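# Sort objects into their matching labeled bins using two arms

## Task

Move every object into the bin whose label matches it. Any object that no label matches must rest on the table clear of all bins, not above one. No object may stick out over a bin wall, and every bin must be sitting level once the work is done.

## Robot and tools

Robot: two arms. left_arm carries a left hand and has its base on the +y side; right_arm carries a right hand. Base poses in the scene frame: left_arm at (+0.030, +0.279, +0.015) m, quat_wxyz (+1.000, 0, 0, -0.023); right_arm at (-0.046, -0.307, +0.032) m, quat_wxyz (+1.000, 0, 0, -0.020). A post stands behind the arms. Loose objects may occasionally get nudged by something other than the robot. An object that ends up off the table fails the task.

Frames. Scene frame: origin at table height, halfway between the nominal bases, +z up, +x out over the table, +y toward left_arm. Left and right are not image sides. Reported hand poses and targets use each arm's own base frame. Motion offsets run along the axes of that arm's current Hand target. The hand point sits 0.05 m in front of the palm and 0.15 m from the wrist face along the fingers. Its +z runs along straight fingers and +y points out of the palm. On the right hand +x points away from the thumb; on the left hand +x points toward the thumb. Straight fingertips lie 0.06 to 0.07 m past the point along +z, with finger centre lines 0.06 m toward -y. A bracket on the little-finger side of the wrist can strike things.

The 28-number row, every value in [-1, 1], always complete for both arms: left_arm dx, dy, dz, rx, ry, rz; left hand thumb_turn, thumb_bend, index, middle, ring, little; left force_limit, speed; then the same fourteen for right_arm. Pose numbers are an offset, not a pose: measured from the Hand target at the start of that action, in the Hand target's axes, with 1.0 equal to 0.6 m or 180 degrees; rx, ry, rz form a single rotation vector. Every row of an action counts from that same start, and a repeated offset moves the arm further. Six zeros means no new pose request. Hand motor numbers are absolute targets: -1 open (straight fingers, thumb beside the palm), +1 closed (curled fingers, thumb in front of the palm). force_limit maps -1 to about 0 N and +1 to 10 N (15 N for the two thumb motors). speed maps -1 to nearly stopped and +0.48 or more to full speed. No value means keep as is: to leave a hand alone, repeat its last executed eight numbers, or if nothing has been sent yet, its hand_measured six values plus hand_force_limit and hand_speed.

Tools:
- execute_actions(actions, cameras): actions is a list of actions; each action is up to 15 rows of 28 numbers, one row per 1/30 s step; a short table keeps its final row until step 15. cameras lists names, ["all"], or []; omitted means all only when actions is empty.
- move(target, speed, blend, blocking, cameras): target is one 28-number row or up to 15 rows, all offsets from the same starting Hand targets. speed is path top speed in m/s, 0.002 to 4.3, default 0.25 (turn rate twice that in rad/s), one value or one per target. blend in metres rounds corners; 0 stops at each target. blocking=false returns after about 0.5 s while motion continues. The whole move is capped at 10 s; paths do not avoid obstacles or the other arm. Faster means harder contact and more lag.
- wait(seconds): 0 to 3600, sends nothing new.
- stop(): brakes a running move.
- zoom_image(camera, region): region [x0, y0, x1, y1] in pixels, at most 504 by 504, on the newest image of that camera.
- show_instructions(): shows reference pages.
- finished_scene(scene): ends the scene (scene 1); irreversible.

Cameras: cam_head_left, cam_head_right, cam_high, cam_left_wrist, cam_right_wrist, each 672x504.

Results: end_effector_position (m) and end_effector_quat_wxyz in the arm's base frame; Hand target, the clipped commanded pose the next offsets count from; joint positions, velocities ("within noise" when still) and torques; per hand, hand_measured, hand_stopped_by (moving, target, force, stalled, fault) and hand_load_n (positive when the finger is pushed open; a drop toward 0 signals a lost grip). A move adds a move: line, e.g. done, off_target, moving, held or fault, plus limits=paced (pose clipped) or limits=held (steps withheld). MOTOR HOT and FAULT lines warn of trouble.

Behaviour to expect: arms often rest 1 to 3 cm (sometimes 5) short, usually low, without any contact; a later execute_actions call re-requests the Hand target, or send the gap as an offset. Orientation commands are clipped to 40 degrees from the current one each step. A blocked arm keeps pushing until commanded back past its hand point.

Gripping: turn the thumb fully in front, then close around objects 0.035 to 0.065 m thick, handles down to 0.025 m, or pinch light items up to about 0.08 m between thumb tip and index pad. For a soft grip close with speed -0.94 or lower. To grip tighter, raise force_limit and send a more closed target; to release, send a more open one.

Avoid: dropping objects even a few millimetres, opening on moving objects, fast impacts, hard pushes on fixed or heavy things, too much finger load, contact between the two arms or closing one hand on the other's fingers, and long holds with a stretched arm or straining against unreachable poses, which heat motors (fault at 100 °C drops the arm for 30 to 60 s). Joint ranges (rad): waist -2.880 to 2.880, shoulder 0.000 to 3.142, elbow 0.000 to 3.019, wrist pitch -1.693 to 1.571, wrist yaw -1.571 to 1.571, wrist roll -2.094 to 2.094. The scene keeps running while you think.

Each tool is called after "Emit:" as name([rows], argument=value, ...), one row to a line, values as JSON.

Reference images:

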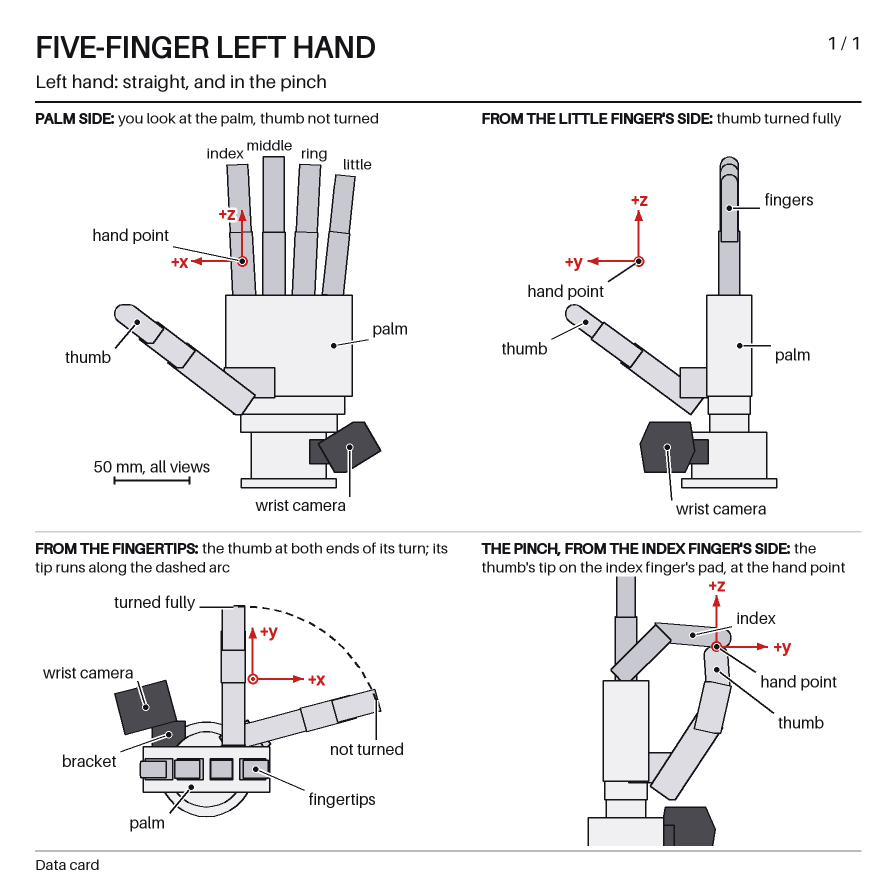

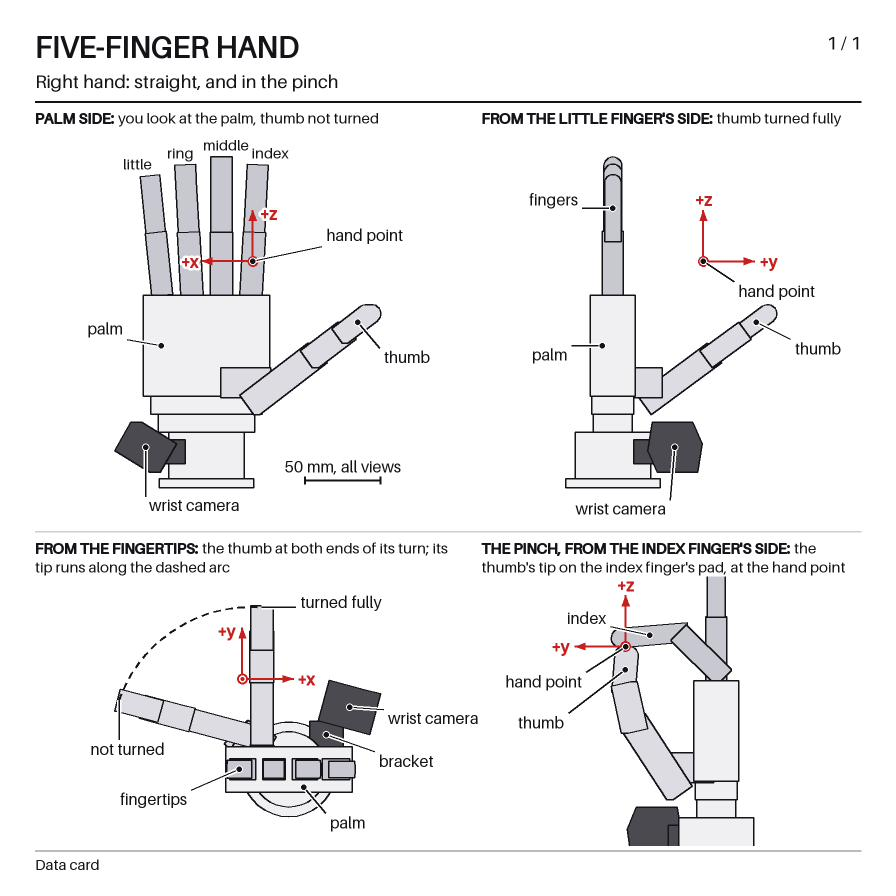

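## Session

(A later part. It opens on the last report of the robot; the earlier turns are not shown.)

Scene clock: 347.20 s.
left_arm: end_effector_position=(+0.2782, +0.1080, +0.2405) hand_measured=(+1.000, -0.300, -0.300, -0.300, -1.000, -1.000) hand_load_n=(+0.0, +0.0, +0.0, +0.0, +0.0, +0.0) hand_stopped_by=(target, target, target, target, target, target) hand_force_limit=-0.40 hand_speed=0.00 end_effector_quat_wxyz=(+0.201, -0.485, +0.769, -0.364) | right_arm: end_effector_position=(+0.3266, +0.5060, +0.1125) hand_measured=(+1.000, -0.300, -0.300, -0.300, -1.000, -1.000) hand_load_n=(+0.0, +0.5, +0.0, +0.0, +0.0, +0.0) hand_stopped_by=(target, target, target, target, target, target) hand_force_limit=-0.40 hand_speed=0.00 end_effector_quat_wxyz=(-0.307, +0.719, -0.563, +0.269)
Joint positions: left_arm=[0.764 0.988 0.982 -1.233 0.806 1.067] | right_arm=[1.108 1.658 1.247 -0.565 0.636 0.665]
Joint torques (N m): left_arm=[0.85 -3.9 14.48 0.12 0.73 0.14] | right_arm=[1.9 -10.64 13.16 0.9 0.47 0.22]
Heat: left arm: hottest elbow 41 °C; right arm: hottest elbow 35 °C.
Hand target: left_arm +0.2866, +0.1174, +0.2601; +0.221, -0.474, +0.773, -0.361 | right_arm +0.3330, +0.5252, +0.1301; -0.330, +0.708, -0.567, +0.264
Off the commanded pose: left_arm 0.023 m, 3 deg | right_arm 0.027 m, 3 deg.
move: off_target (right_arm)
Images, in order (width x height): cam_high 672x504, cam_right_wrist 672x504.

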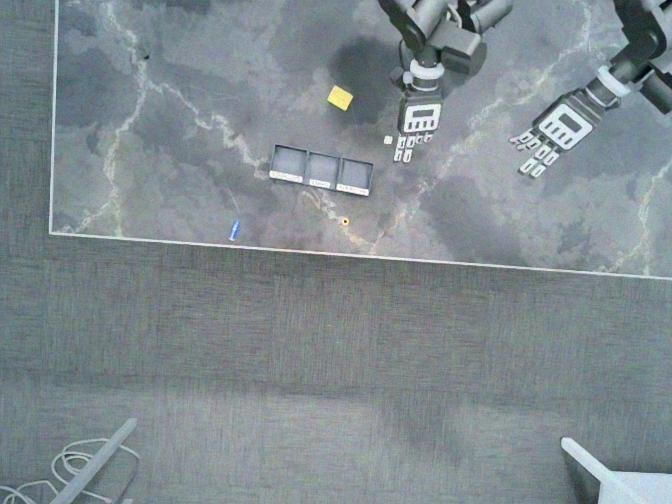

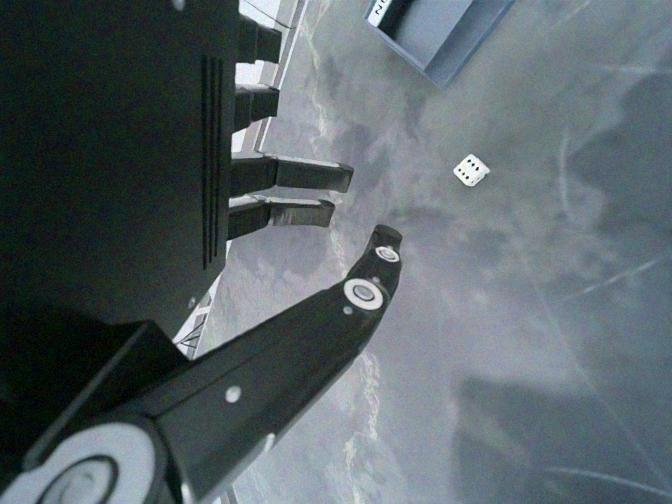

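Emit:
move(target=[0,0,0,0,0,0,1,-0.3,-0.3,-0.3,-1,-1,-0.4,0.0,0.013,0.0848,0.0674,0,0,0,1,-0.3,-0.3,-0.3,-1,-1,-0.4,0.0], speed=0.15, cameras=["cam_right_wrist","cam_high","cam_head_left"])

Scene clock: 363.00 s.
left_arm: end_effector_position=(+0.2782, +0.1080, +0.2405) hand_measured=(+1.000, -0.300, -0.300, -0.300, -1.000, -1.000) hand_load_n=(+0.0, +0.0, +0.0, +0.0, +0.0, +0.0) hand_stopped_by=(target, target, target, target, target, target) hand_force_limit=-0.40 hand_speed=0.00 end_effector_quat_wxyz=(+0.201, -0.485, +0.769, -0.364) | right_arm: end_effector_position=(+0.3315, +0.5161, +0.0680) hand_measured=(+1.000, -0.300, -0.300, -0.300, -1.000, -1.000) hand_load_n=(+0.0, +0.0, +0.0, +0.0, +0.0, +0.0) hand_stopped_by=(target, target, target, target, target, target) hand_force_limit=-0.40 hand_speed=0.00 end_effector_quat_wxyz=(-0.328, +0.709, -0.565, +0.265)
Joint positions: left_arm=[0.764 0.988 0.982 -1.233 0.806 1.067] | right_arm=[1.108 1.72 1.181 -0.391 0.636 0.665]
Joint torques (N m): left_arm=[0.91 -4.37 14.39 0.05 0.74 0.08] | right_arm=[1.26 -11.05 8.9 0.98 0.32 0.15]
Heat: left arm: hottest elbow 42 °C; right arm: hottest elbow 35 °C.
Hand target: left_arm +0.2866, +0.1174, +0.2601; +0.221, -0.474, +0.773, -0.361 | right_arm +0.3329, +0.5172, +0.0650; -0.330, +0.708, -0.566, +0.264
Off the commanded pose: left_arm 0.023 m, 3 deg | right_arm 0.003 m, 0 deg.
move: done
Images, in order (width x height): cam_head_left 672x504, cam_high 672x504, cam_right_wrist 672x504.

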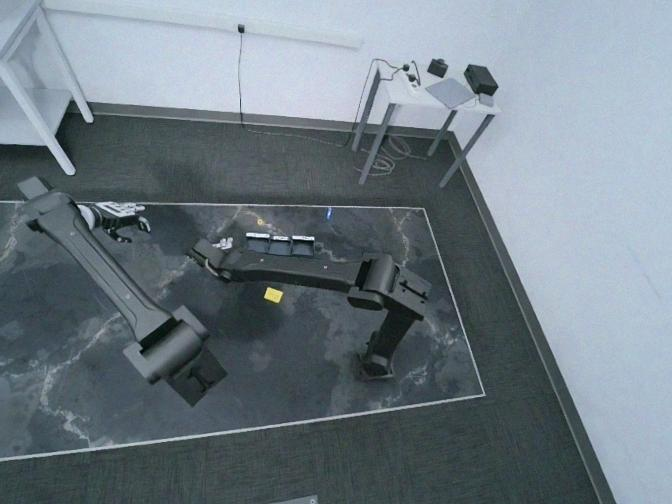

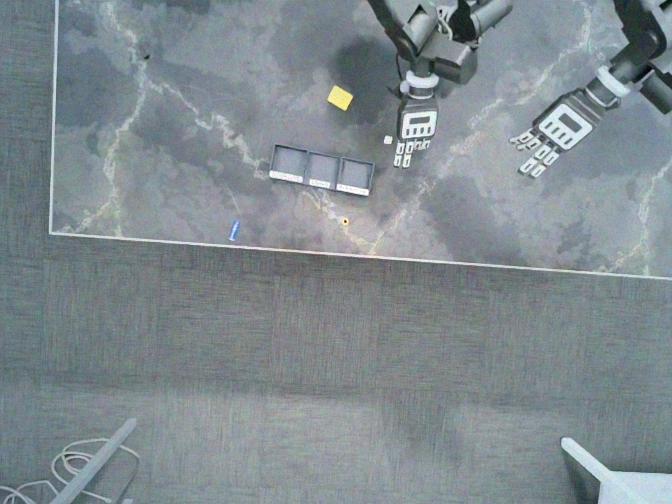

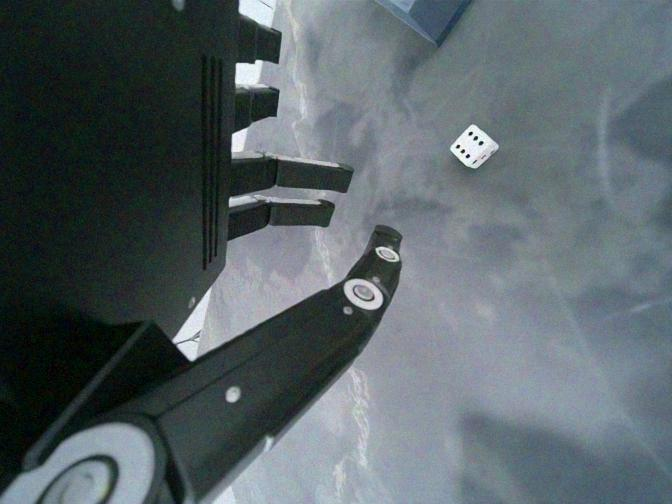

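Emit:
move(target=[0,0,0,0,0,0,1,-0.3,-0.3,-0.3,-1,-1,-0.4,0.0,0.008,0.0853,-0.011,0,0,0,1,-0.3,-0.3,-0.3,-1,-1,-0.4,0.0], speed=0.12, cameras=["cam_right_wrist","cam_high"])

Scene clock: 377.97 s.
left_arm: end_effector_position=(+0.2782, +0.1080, +0.2405) hand_measured=(+1.000, -0.300, -0.300, -0.300, -1.000, -1.000) hand_load_n=(+0.0, +0.0, +0.0, +0.0, +0.0, +0.0) hand_stopped_by=(target, target, target, target, target, target) hand_force_limit=-0.40 hand_speed=0.00 end_effector_quat_wxyz=(+0.201, -0.485, +0.769, -0.364) | right_arm: end_effector_position=(+0.2993, +0.5021, +0.0315) hand_measured=(+1.000, -0.300, -0.300, -0.300, -1.000, -1.000) hand_load_n=(+0.0, +0.0, +0.0, +0.0, +0.0, +0.0) hand_stopped_by=(target, target, target, target, target, target) hand_force_limit=-0.40 hand_speed=0.00 end_effector_quat_wxyz=(-0.325, +0.710, -0.565, +0.266)
Joint positions: left_arm=[0.764 0.988 0.982 -1.233 0.806 1.067] | right_arm=[1.155 1.72 1.071 -0.316 0.664 0.712]
Joint torques (N m): left_arm=[0.91 -4.13 14.57 0.34 0.75 0.06] | right_arm=[1.79 -10.99 7.95 0.95 0.49 0.21]
Heat: left arm: hottest elbow 43 °C; right arm: hottest elbow 34 °C.
Hand target: left_arm +0.2866, +0.1174, +0.2601; +0.221, -0.474, +0.773, -0.361 | right_arm +0.2968, +0.5042, +0.0301; -0.330, +0.708, -0.566, +0.264
Off the commanded pose: left_arm 0.023 m, 3 deg | right_arm 0.003 m, 1 deg.
move: done
Images, in order (width x height): cam_high 672x504, cam_right_wrist 672x504.

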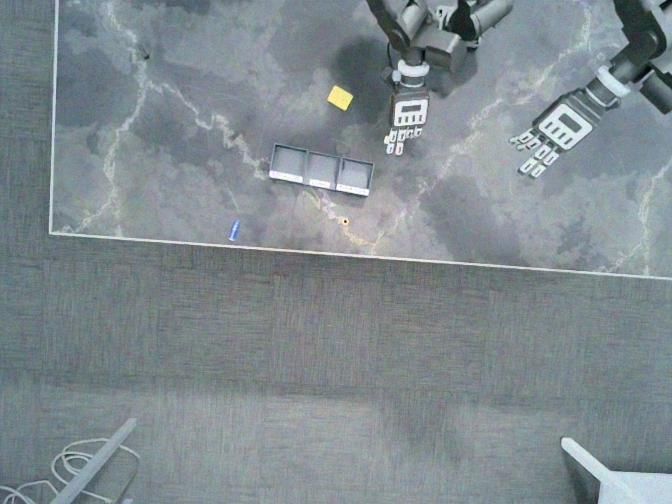

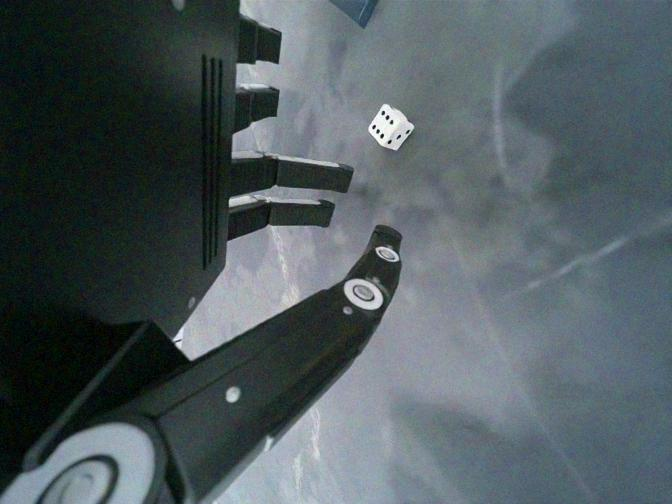

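Emit:
zoom_image(camera="cam_high", region=[340, 60, 460, 180])

Emit:
zoom_image(camera="cam_right_wrist", region=[200, 60, 460, 320])

Scaled by 4.200 from the camera's image (finer frame: 960x720).

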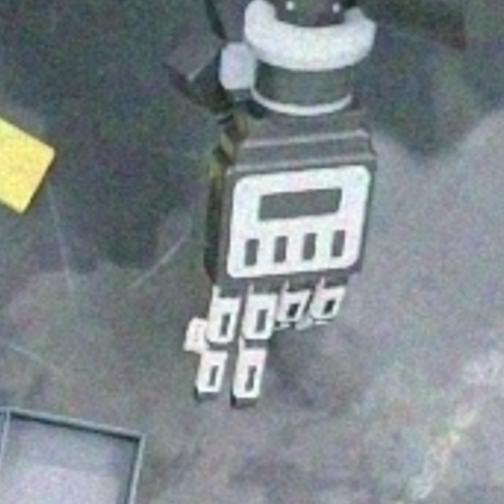

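Scaled by 1.938 from the camera's image (finer frame: 960x720).

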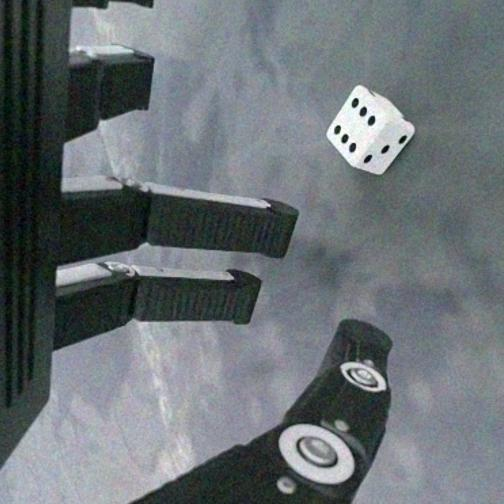

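Emit:
move(target=[0,0,0,0,0,0,1,-0.3,-0.3,-0.3,-1,-1,-0.4,0.0,0.0743,-0.0237,0.054,0,0,0,1,-0.3,-0.3,-0.3,-1,-1,-0.4,0.0], speed=0.12, cameras=["cam_right_wrist","cam_high"])

Emit:
zoom_image(camera="cam_high", region=[340, 60, 460, 180])

Scene clock: 409.70 s.
left_arm: end_effector_position=(+0.2782, +0.1080, +0.2405) hand_measured=(+1.000, -0.300, -0.300, -0.300, -1.000, -1.000) hand_load_n=(+0.0, +0.0, +0.0, +0.0, +0.0, +0.0) hand_stopped_by=(target, target, target, target, target, target) hand_force_limit=-0.40 hand_speed=0.00 end_effector_quat_wxyz=(+0.201, -0.485, +0.769, -0.364) | right_arm: end_effector_position=(+0.3402, +0.4693, +0.0192) hand_measured=(+1.000, -0.300, -0.300, -0.300, -1.000, -1.000) hand_load_n=(+0.0, +0.0, +0.0, +0.0, +0.0, +0.0) hand_stopped_by=(target, target, target, target, target, target) hand_force_limit=-0.40 hand_speed=0.00 end_effector_quat_wxyz=(-0.326, +0.707, -0.569, +0.264)
Joint positions: left_arm=[0.764 0.988 0.982 -1.233 0.806 1.067] | right_arm=[1.048 1.714 1.012 -0.201 0.6 0.62]
Joint torques (N m): left_arm=[0.97 -3.84 14.63 0.14 0.77 0.09] | right_arm=[1.44 -11.28 7.49 0.96 0.26 0.04]
Heat: left arm: hottest elbow 44 °C; right arm: hottest elbow 33 °C.
Hand target: left_arm +0.2866, +0.1174, +0.2601; +0.221, -0.474, +0.773, -0.361 | right_arm +0.3398, +0.4681, +0.0202; -0.330, +0.708, -0.566, +0.264
Off the commanded pose: left_arm 0.023 m, 3 deg | right_arm 0.002 m, 1 deg.
move: done
Images, in order (width x height): cam_high 672x504, cam_right_wrist 672x504.

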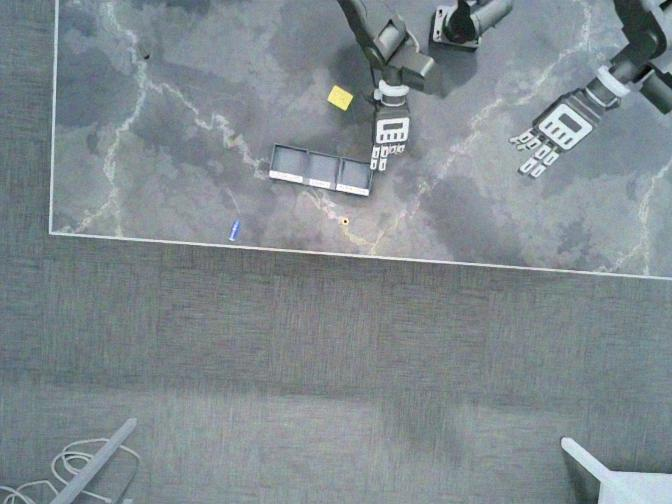

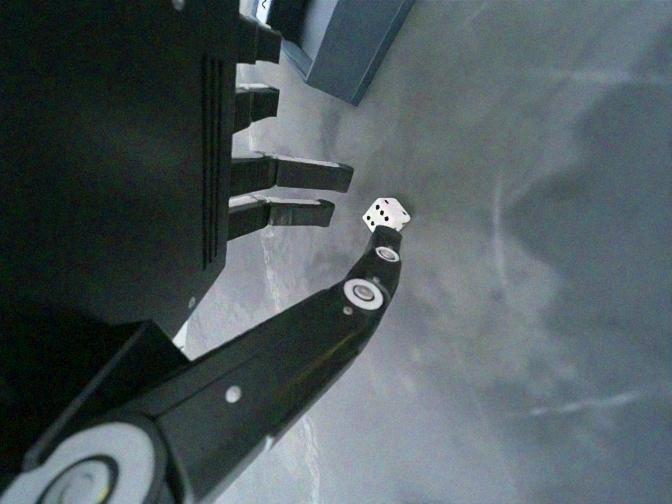

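Scaled by 4.200 from the camera's image (finer frame: 960x720).

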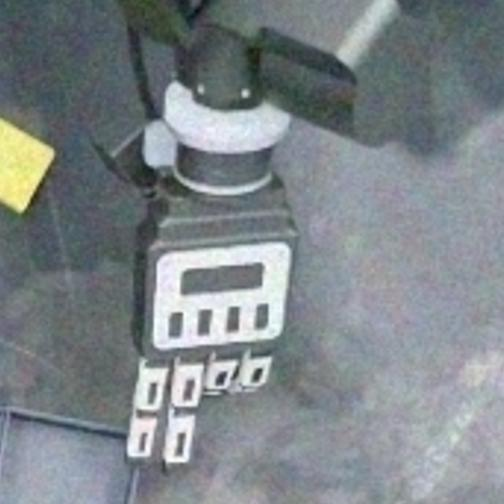

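Emit:
move(target=[0,0,0,0,0,0,1,-0.3,-0.3,-0.3,-1,-1,-0.4,0.0,-0.022,-0.0022,0.0337,0,0,0,1,-0.3,-0.3,-0.3,1,1,-0.4,0.3], speed=0.12, cameras=["cam_right_wrist"])

Emit:
zoom_image(camera="cam_right_wrist", region=[200, 60, 500, 320])

Scene clock: 429.77 s.
left_arm: end_effector_position=(+0.2782, +0.1080, +0.2405) hand_measured=(+1.000, -0.300, -0.300, -0.300, -1.000, -1.000) hand_load_n=(+0.0, +0.0, +0.0, +0.0, +0.0, +0.0) hand_stopped_by=(target, target, target, target, target, target) hand_force_limit=-0.40 hand_speed=0.00 end_effector_quat_wxyz=(+0.201, -0.485, +0.769, -0.364) | right_arm: end_effector_position=(+0.3425, +0.4739, +0.0048) hand_measured=(+1.000, -0.300, -0.300, -0.300, +1.000, +1.000) hand_load_n=(+0.0, +0.0, +0.0, +0.0, +0.0, +0.0) hand_stopped_by=(target, target, target, target, target, target) hand_force_limit=-0.40 hand_speed=0.30 end_effector_quat_wxyz=(-0.322, +0.711, -0.567, +0.264)
Joint positions: left_arm=[0.764 0.988 0.982 -1.233 0.806 1.067] | right_arm=[1.048 1.753 1.023 -0.18 0.597 0.613]
Joint torques (N m): left_arm=[1.67 -3.08 14.35 0.24 0.7 0.11] | right_arm=[0.79 -9.7 10.89 0.8 0.25 0.05]
Heat: left arm: hottest elbow 44 °C; right arm: hottest elbow 32 °C.
Hand target: left_arm +0.2866, +0.1174, +0.2601; +0.221, -0.474, +0.773, -0.361 | right_arm +0.3529, +0.4846, +0.0082; -0.330, +0.708, -0.567, +0.264
Off the commanded pose: left_arm 0.023 m, 3 deg | right_arm 0.015 m, 1 deg.
move: off_target (right_arm)

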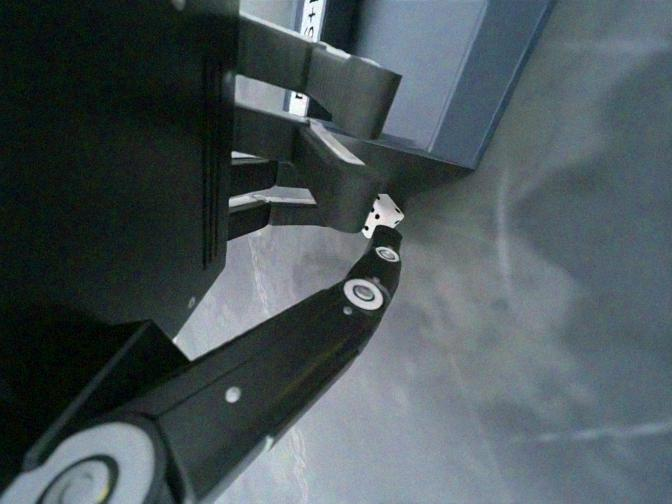

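Scaled by 1.680 from the camera's image (finer frame: 960x720).

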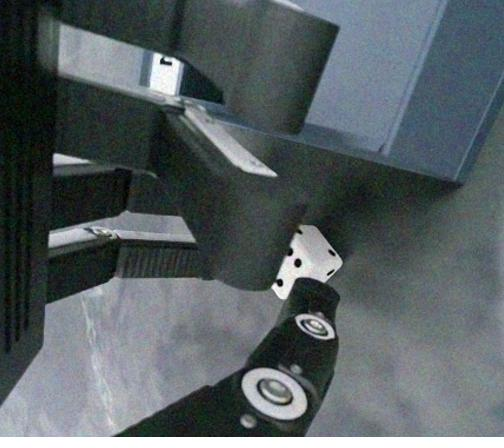

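Emit:
move(target=[0,0,0,0,0,0,1,-0.3,-0.3,-0.3,-1,-1,-0.4,0.0,-0.0022,0.0218,0.0257,0,0,0,1,-0.3,-0.3,-0.3,1,1,-0.4,0.3], speed=0.08, cameras=["cam_right_wrist"])

Emit:
zoom_image(camera="cam_right_wrist", region=[200, 60, 500, 320])

Scene clock: 437.70 s.
left_arm: end_effector_position=(+0.2782, +0.1080, +0.2405) hand_measured=(+1.000, -0.300, -0.300, -0.300, -1.000, -1.000) hand_load_n=(+0.0, +0.0, +0.0, +0.0, +0.0, -0.5) hand_stopped_by=(target, target, target, target, target, target) hand_force_limit=-0.40 hand_speed=0.00 end_effector_quat_wxyz=(+0.201, -0.485, +0.769, -0.364) | right_arm: end_effector_position=(+0.3490, +0.4838, +0.0032) hand_measured=(+1.000, -0.300, -0.300, -0.300, +1.000, +1.000) hand_load_n=(+0.0, +0.0, +0.0, -1.0, +0.0, +0.0) hand_stopped_by=(target, target, target, target, target, target) hand_force_limit=-0.40 hand_speed=0.30 end_effector_quat_wxyz=(-0.338, +0.704, -0.566, +0.263)
Joint positions: left_arm=[0.764 0.988 0.982 -1.233 0.806 1.067] | right_arm=[1.048 1.773 1.029 -0.128 0.6 0.609]
Joint torques (N m): left_arm=[1.55 -3.6 14.28 0.09 0.72 0.04] | right_arm=[0.44 -8.41 9.87 0.84 0.04 0.07]
Heat: left arm: hottest elbow 45 °C; right arm: hottest elbow 33 °C.
Hand target: left_arm +0.2866, +0.1174, +0.2601; +0.221, -0.474, +0.773, -0.361 | right_arm +0.3559, +0.4866, -0.0117; -0.330, +0.708, -0.567, +0.264
Off the commanded pose: left_arm 0.023 m, 3 deg | right_arm 0.017 m, 1 deg.
move: off_target (right_arm)

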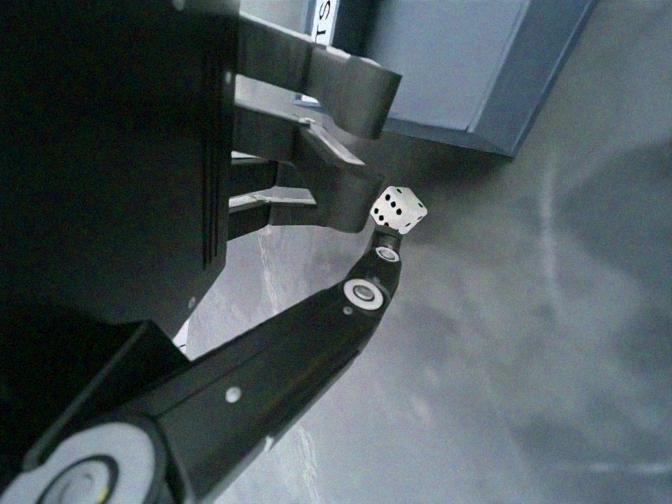

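Scaled by 1.680 from the camera's image (finer frame: 960x720).

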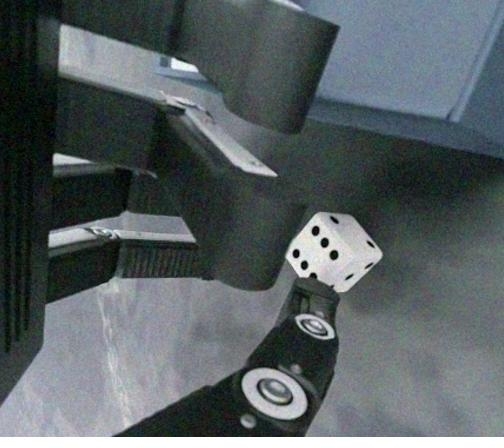

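Emit:
execute_actions([
  [[0,0,0,0,0,0,1,-0.3,-0.3,-0.3,-1,-1,-0.4,0.0,0,0,0,0,0,0,1,-0.3,-0.3,-0.3,1,1,-0.4,0.3]],
], cameras=["cam_high","cam_right_wrist","cam_head_left","cam_left_wrist"])

Emit:
zoom_image(camera="cam_high", region=[320, 90, 440, 210])

Scene clock: 450.23 s.
left_arm: end_effector_position=(+0.2782, +0.1080, +0.2405) hand_measured=(+1.000, -0.300, -0.300, -0.300, -1.000, -1.000) hand_load_n=(+0.0, +0.0, +0.0, +0.0, +0.0, +0.0) hand_stopped_by=(target, target, target, target, target, target) hand_force_limit=-0.40 hand_speed=0.00 end_effector_quat_wxyz=(+0.201, -0.485, +0.769, -0.364) | right_arm: end_effector_position=(+0.3490, +0.4838, +0.0032) hand_measured=(+1.000, -0.300, -0.300, -0.300, +1.000, +1.000) hand_load_n=(+0.0, +0.0, +0.0, -1.0, +0.0, +0.0) hand_stopped_by=(target, target, target, target, target, target) hand_force_limit=-0.40 hand_speed=0.30 end_effector_quat_wxyz=(-0.338, +0.704, -0.566, +0.263)
Joint positions: left_arm=[0.764 0.988 0.982 -1.233 0.806 1.067] | right_arm=[1.048 1.773 1.029 -0.128 0.6 0.609]
Joint torques (N m): left_arm=[0.85 -3.66 14.5 0.21 0.75 0.03] | right_arm=[0.73 -8.47 9.91 0.8 0.05 0.05]
Heat: left arm: hottest elbow 45 °C; right arm: hottest elbow 33 °C.
Hand target: left_arm +0.2866, +0.1174, +0.2601; +0.221, -0.474, +0.773, -0.361 | right_arm +0.3559, +0.4866, -0.0117; -0.330, +0.708, -0.567, +0.264
Off the commanded pose: left_arm 0.023 m, 3 deg | right_arm 0.017 m, 1 deg.
Images, in order (width x height): cam_head_left 672x504, cam_high 672x504, cam_left_wrist 672x504, cam_right_wrist 672x504.

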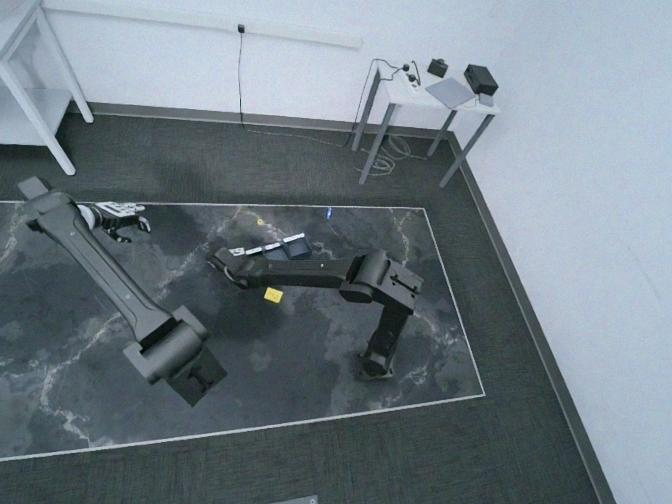

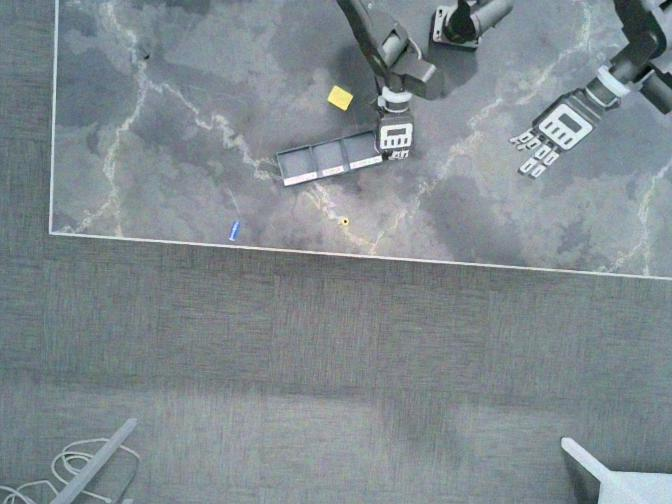

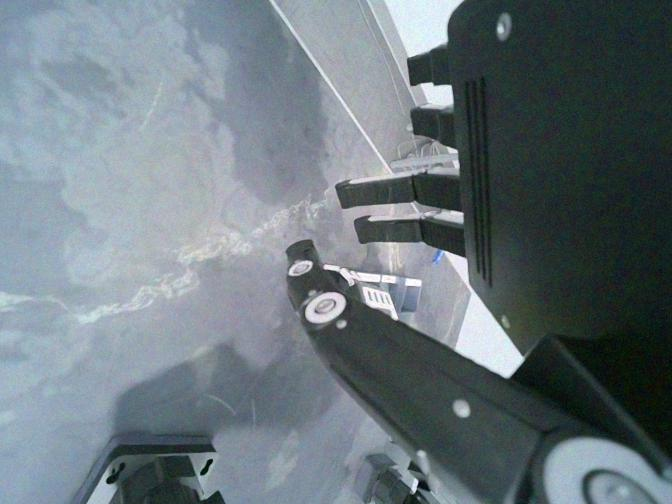

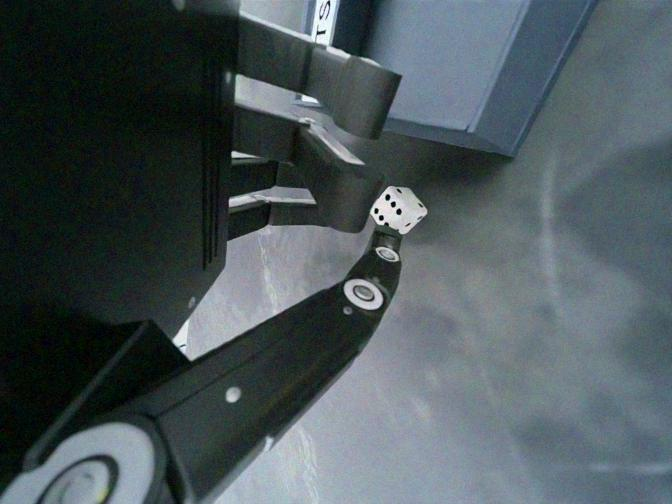

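Scaled by 4.200 from the camera's image (finer frame: 960x720).

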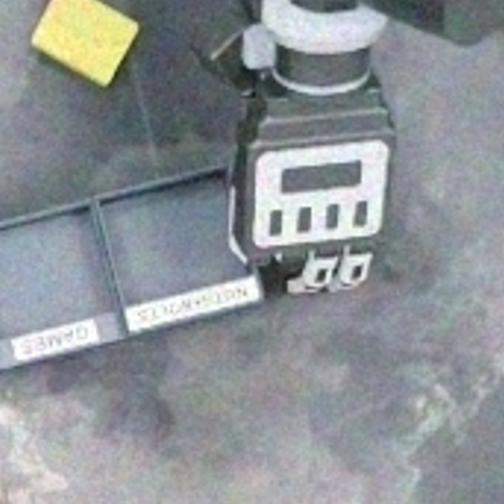

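Emit:
move(target=[0,0,0,0,0,0,1,-0.3,-0.3,-0.3,-1,-1,-0.4,0.0,-0.0163,-0.1045,-0.0828,0,0,0,1,-0.3,-0.3,-0.3,1,1,-0.4,0.3], speed=0.1, cameras=["cam_high","cam_right_wrist"])

Scene clock: 455.70 s.
left_arm: end_effector_position=(+0.2782, +0.1080, +0.2405) hand_measured=(+1.000, -0.300, -0.300, -0.300, -1.000, -1.000) hand_load_n=(+0.0, +0.0, +0.0, +0.0, +0.0, +0.0) hand_stopped_by=(target, target, target, target, target, target) hand_force_limit=-0.40 hand_speed=0.00 end_effector_quat_wxyz=(+0.201, -0.485, +0.769, -0.364) | right_arm: end_effector_position=(+0.3493, +0.4854, +0.0558) hand_measured=(+1.000, -0.300, -0.300, -0.300, +1.000, +1.000) hand_load_n=(+0.0, +0.0, +0.0, +0.5, +0.0, +0.0) hand_stopped_by=(target, target, target, target, target, target) hand_force_limit=-0.40 hand_speed=0.30 end_effector_quat_wxyz=(-0.320, +0.713, -0.565, +0.265)
Joint positions: left_arm=[0.764 0.988 0.982 -1.233 0.806 1.067] | right_arm=[1.048 1.698 1.116 -0.333 0.597 0.609]
Joint torques (N m): left_arm=[1.14 -3.66 14.49 0.18 0.75 0.1] | right_arm=[1.32 -10.99 11.81 0.32 0.4 0.15]
Heat: left arm: hottest elbow 45 °C; right arm: hottest elbow 33 °C.
Hand target: left_arm +0.2866, +0.1174, +0.2601; +0.221, -0.474, +0.773, -0.361 | right_arm +0.3560, +0.4966, +0.0681; -0.330, +0.708, -0.567, +0.264
Off the commanded pose: left_arm 0.023 m, 3 deg | right_arm 0.018 m, 1 deg.
move: off_target (right_arm)

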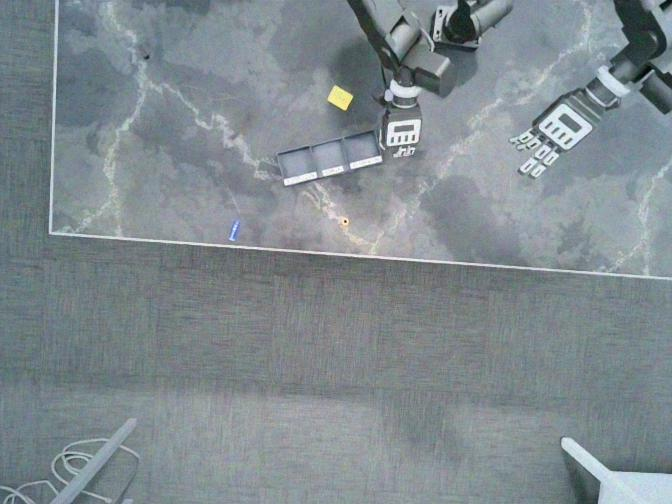

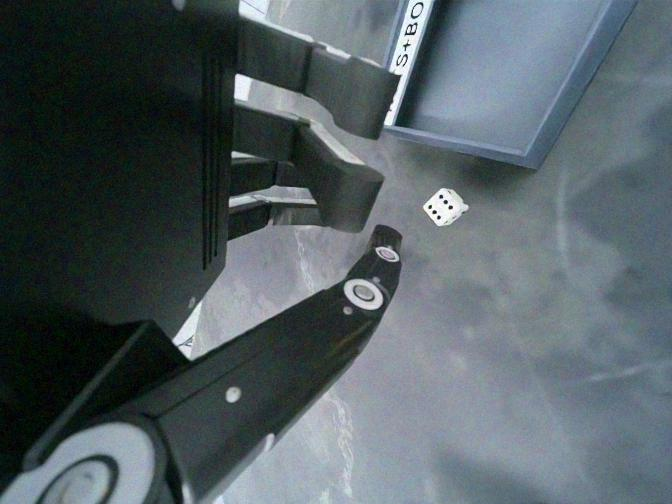

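Emit:
move([
  [0,0,0,0,0,0,1,-0.3,-0.3,-0.3,-1,-1,-0.4,0.0,0,-0.1277,-0.1072,0,0,0,1,-0.3,-0.3,-0.3,1,1,-0.4,0.3],
  [0,0,0,0,0,0,1,-0.3,-0.3,-0.3,-1,-1,-0.4,0.0,0.6537,-0.1642,-0.2765,0,0,0,1,-0.3,-0.3,-0.3,1,1,-0.4,0.3],
  [0.4262,0.0455,0.3217,-0.0266,-0.1639,-0.1502,1,-0.3,-0.3,-0.3,-1,-1,-0.4,0.0,0.6537,-0.1642,-0.2765,0,0,0,1,-0.3,-0.3,-0.3,-1,-1,-0.4,0.3],
], speed=0.25, cameras=["all"])

Scene clock: 486.47 s.
left_arm: end_effector_position=(+0.2748, -0.1573, +0.0954) hand_measured=(+1.000, -0.300, -0.300, -0.300, -1.000, -1.000) hand_load_n=(+0.0, +0.0, +0.0, +0.0, +0.0, +0.0) hand_stopped_by=(target, target, target, target, target, target) hand_force_limit=-0.40 hand_speed=0.00 end_effector_quat_wxyz=(-0.300, +0.722, -0.583, +0.220) | right_arm: end_effector_position=(+0.3811, +0.1022, +0.2516) hand_measured=(+1.000, -0.300, -0.300, -0.300, -1.000, -1.000) hand_load_n=(+0.0, +0.0, +0.0, +0.0, +0.0, +0.0) hand_stopped_by=(target, target, target, target, target, target) hand_force_limit=-0.40 hand_speed=0.30 end_effector_quat_wxyz=(-0.334, +0.705, -0.567, +0.265)
Joint positions: left_arm=[-0.7 0.904 0.565 -0.729 -0.6 -0.752] | right_arm=[0.169 0.913 0.906 -0.684 -0.042 -0.028]
Joint torques (N m): left_arm=[0.62 -3.08 13.63 0.53 -0.47 -0.11] | right_arm=[0.91 -2.14 10.91 0.53 -0.11 0.03]
Heat: left arm: hottest elbow 45 °C; right arm: hottest elbow 35 °C.
Hand target: left_arm +0.2866, -0.1696, +0.1153; -0.299, +0.723, -0.575, +0.238 | right_arm +0.3800, +0.1000, +0.2503; -0.330, +0.708, -0.566, +0.264
Off the commanded pose: left_arm 0.026 m, 2 deg | right_arm 0.003 m, 1 deg.
move: off_target (left_arm)

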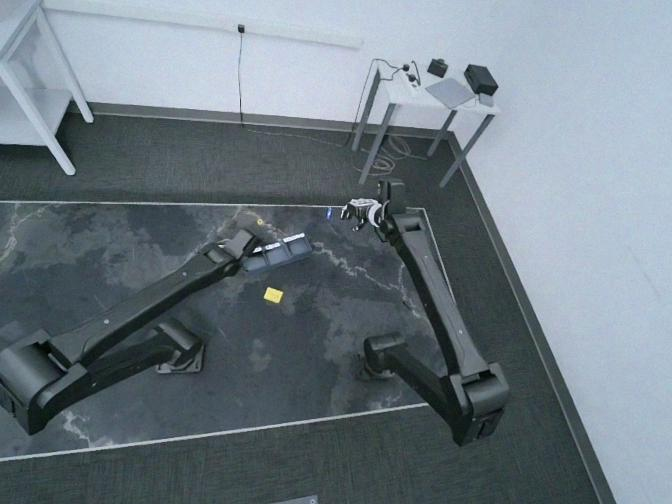

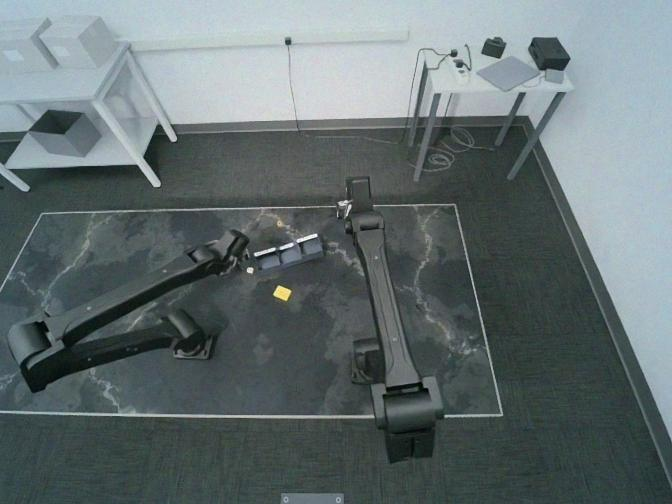

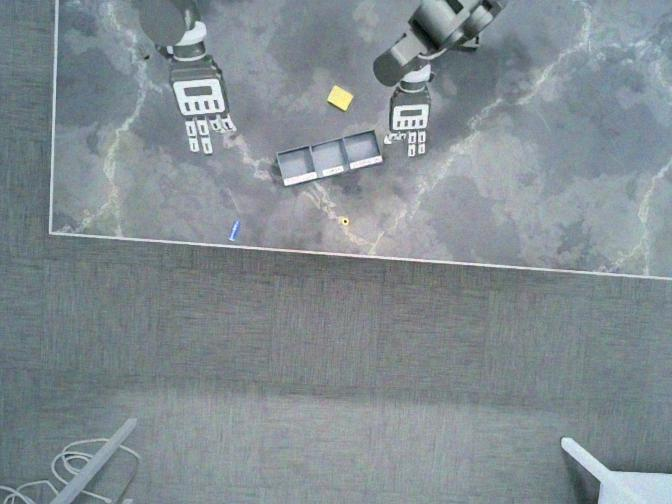

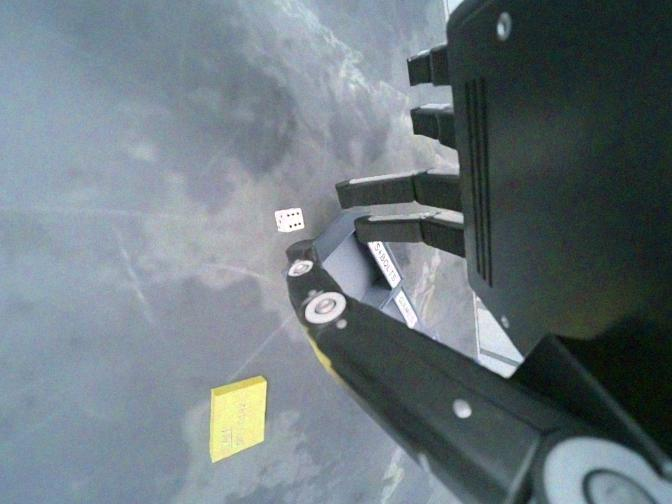

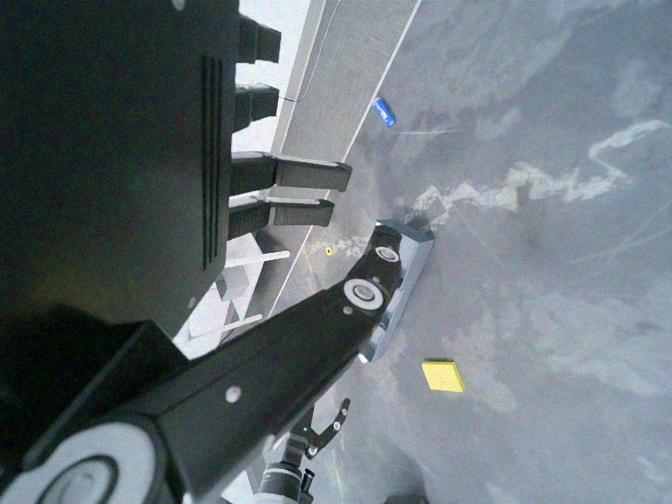

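Emit:
move(target=[0.0043,0.0672,0.1103,0,0,0,1,-0.3,-0.3,-0.3,-1,-1,-0.4,0.0,0,0,0,0,0,0,1,-0.3,-0.3,-0.3,-1,-1,-0.4,0.3], speed=0.12, cameras=["cam_left_wrist","cam_high"])

Scene clock: 503.90 s.
left_arm: end_effector_position=(+0.3015, -0.1690, +0.0395) hand_measured=(+1.000, -0.300, -0.300, -0.300, -1.000, -1.000) hand_load_n=(+0.0, +0.0, +0.0, +0.0, +0.0, +0.0) hand_stopped_by=(target, target, target, target, target, target) hand_force_limit=-0.40 hand_speed=0.00 end_effector_quat_wxyz=(-0.297, +0.725, -0.574, +0.238) | right_arm: end_effector_position=(+0.3811, +0.1022, +0.2516) hand_measured=(+1.000, -0.300, -0.300, -0.300, -1.000, -1.000) hand_load_n=(+0.0, +0.0, +0.0, +0.0, +0.0, -0.5) hand_stopped_by=(target, target, target, target, target, target) hand_force_limit=-0.40 hand_speed=0.30 end_effector_quat_wxyz=(-0.334, +0.705, -0.567, +0.265)
Joint positions: left_arm=[-0.665 1.078 0.484 -0.42 -0.58 -0.727] | right_arm=[0.169 0.913 0.906 -0.684 -0.042 -0.028]
Joint torques (N m): left_arm=[1.9 -4.19 8.77 1.26 -0.2 0.13] | right_arm=[1.03 -2.2 10.95 0.61 -0.11 0.03]
Heat: left arm: hottest elbow 45 °C; right arm: hottest elbow 35 °C.
Hand target: left_arm +0.3049, -0.1681, +0.0399; -0.299, +0.723, -0.575, +0.238 | right_arm +0.3800, +0.1000, +0.2503; -0.330, +0.708, -0.566, +0.264
Off the commanded pose: left_arm 0.004 m, 0 deg | right_arm 0.003 m, 1 deg.
move: done
Images, in order (width x height): cam_high 672x504, cam_left_wrist 672x504.

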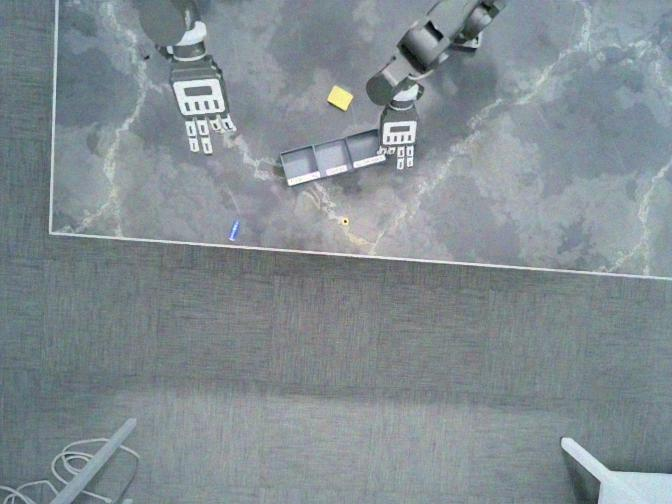

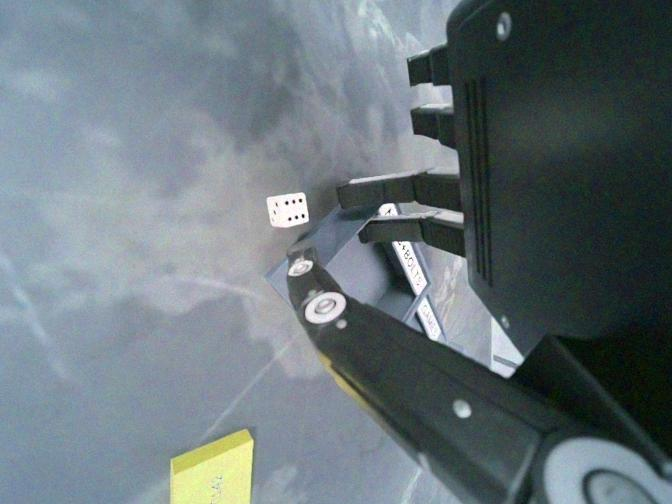

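Emit:
move([
  [-0.1298,-0.1625,-0.1202,0,0,0,1,-0.3,-0.3,-0.3,-1,-1,-0.4,0.0,0,0,0,0,0,0,1,-0.3,-1,-1,1,1,-0.4,0.3],
  [-0.1298,-0.1625,-0.1202,0,0,0,1,-0.3,-0.3,-0.3,-1,-1,-0.4,0.0,-0.2092,0.0648,0.208,-0.2079,-0.2313,-0.4961,1,-0.3,-1,-1,1,1,-0.4,0.3],
], speed=0.25, cameras=["all"])

Scene clock: 540.20 s.
left_arm: end_effector_position=(+0.2944, -0.0861, +0.1395) hand_measured=(+1.000, -0.300, -0.300, -0.300, -1.000, -1.000) hand_load_n=(+0.0, +0.0, +0.0, +0.0, +0.0, +0.0) hand_stopped_by=(target, target, target, target, target, target) hand_force_limit=-0.40 hand_speed=0.00 end_effector_quat_wxyz=(-0.294, +0.727, -0.579, +0.225) | right_arm: end_effector_position=(+0.4115, +0.2285, +0.1329) hand_measured=(+1.000, -0.300, -1.000, -1.000, +1.000, +1.000) hand_load_n=(+0.0, +0.0, +0.0, +0.0, +0.0, +0.5) hand_stopped_by=(target, target, target, target, target, target) hand_force_limit=-0.40 hand_speed=0.30 end_effector_quat_wxyz=(+0.003, +0.988, +0.155, -0.009)
Joint positions: left_arm=[-0.373 0.755 0.601 -0.758 -0.41 -0.457] | right_arm=[0.61 1.733 1.487 -1.344 -0.002 -1.272]
Joint torques (N m): left_arm=[0.56 -1.96 14.11 0.75 -0.03 0.11] | right_arm=[1.79 -10.64 12.63 -0.61 0.08 0.04]
Heat: left arm: hottest elbow 40 °C; right arm: hottest elbow 36 °C.
Hand target: left_arm +0.3049, -0.0882, +0.1598; -0.299, +0.723, -0.575, +0.238 | right_arm +0.4213, +0.2379, +0.1403; +0.000, +0.987, +0.163, +0.000
Off the commanded pose: left_arm 0.023 m, 2 deg | right_arm 0.015 m, 1 deg.
move: off_target (left_arm, right_arm)

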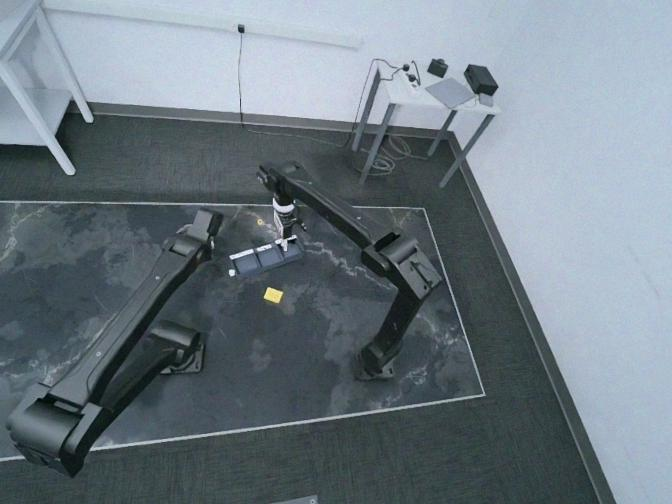

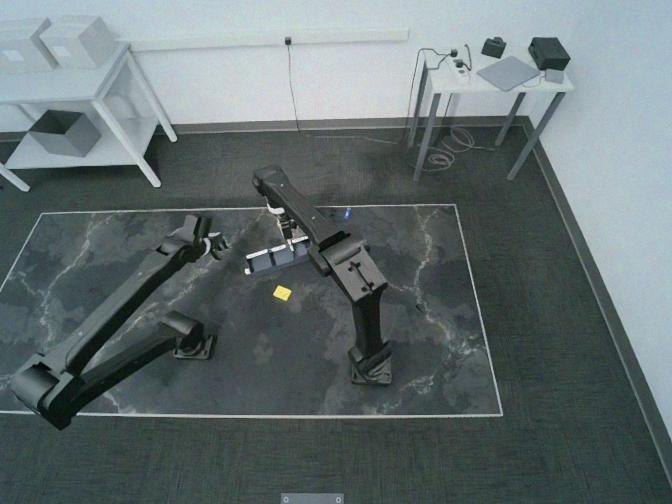

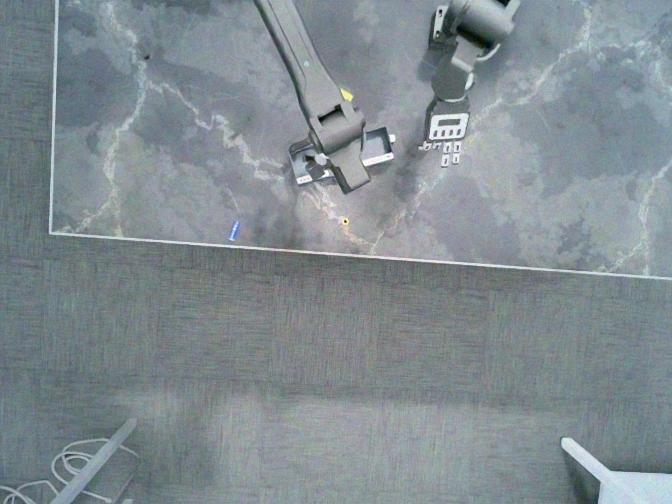

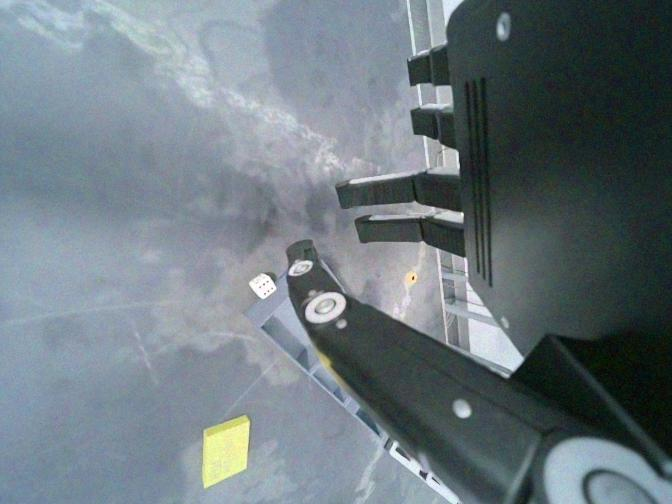

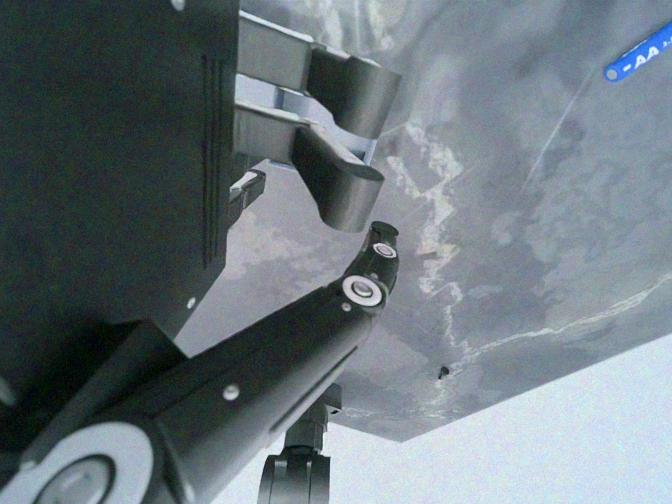

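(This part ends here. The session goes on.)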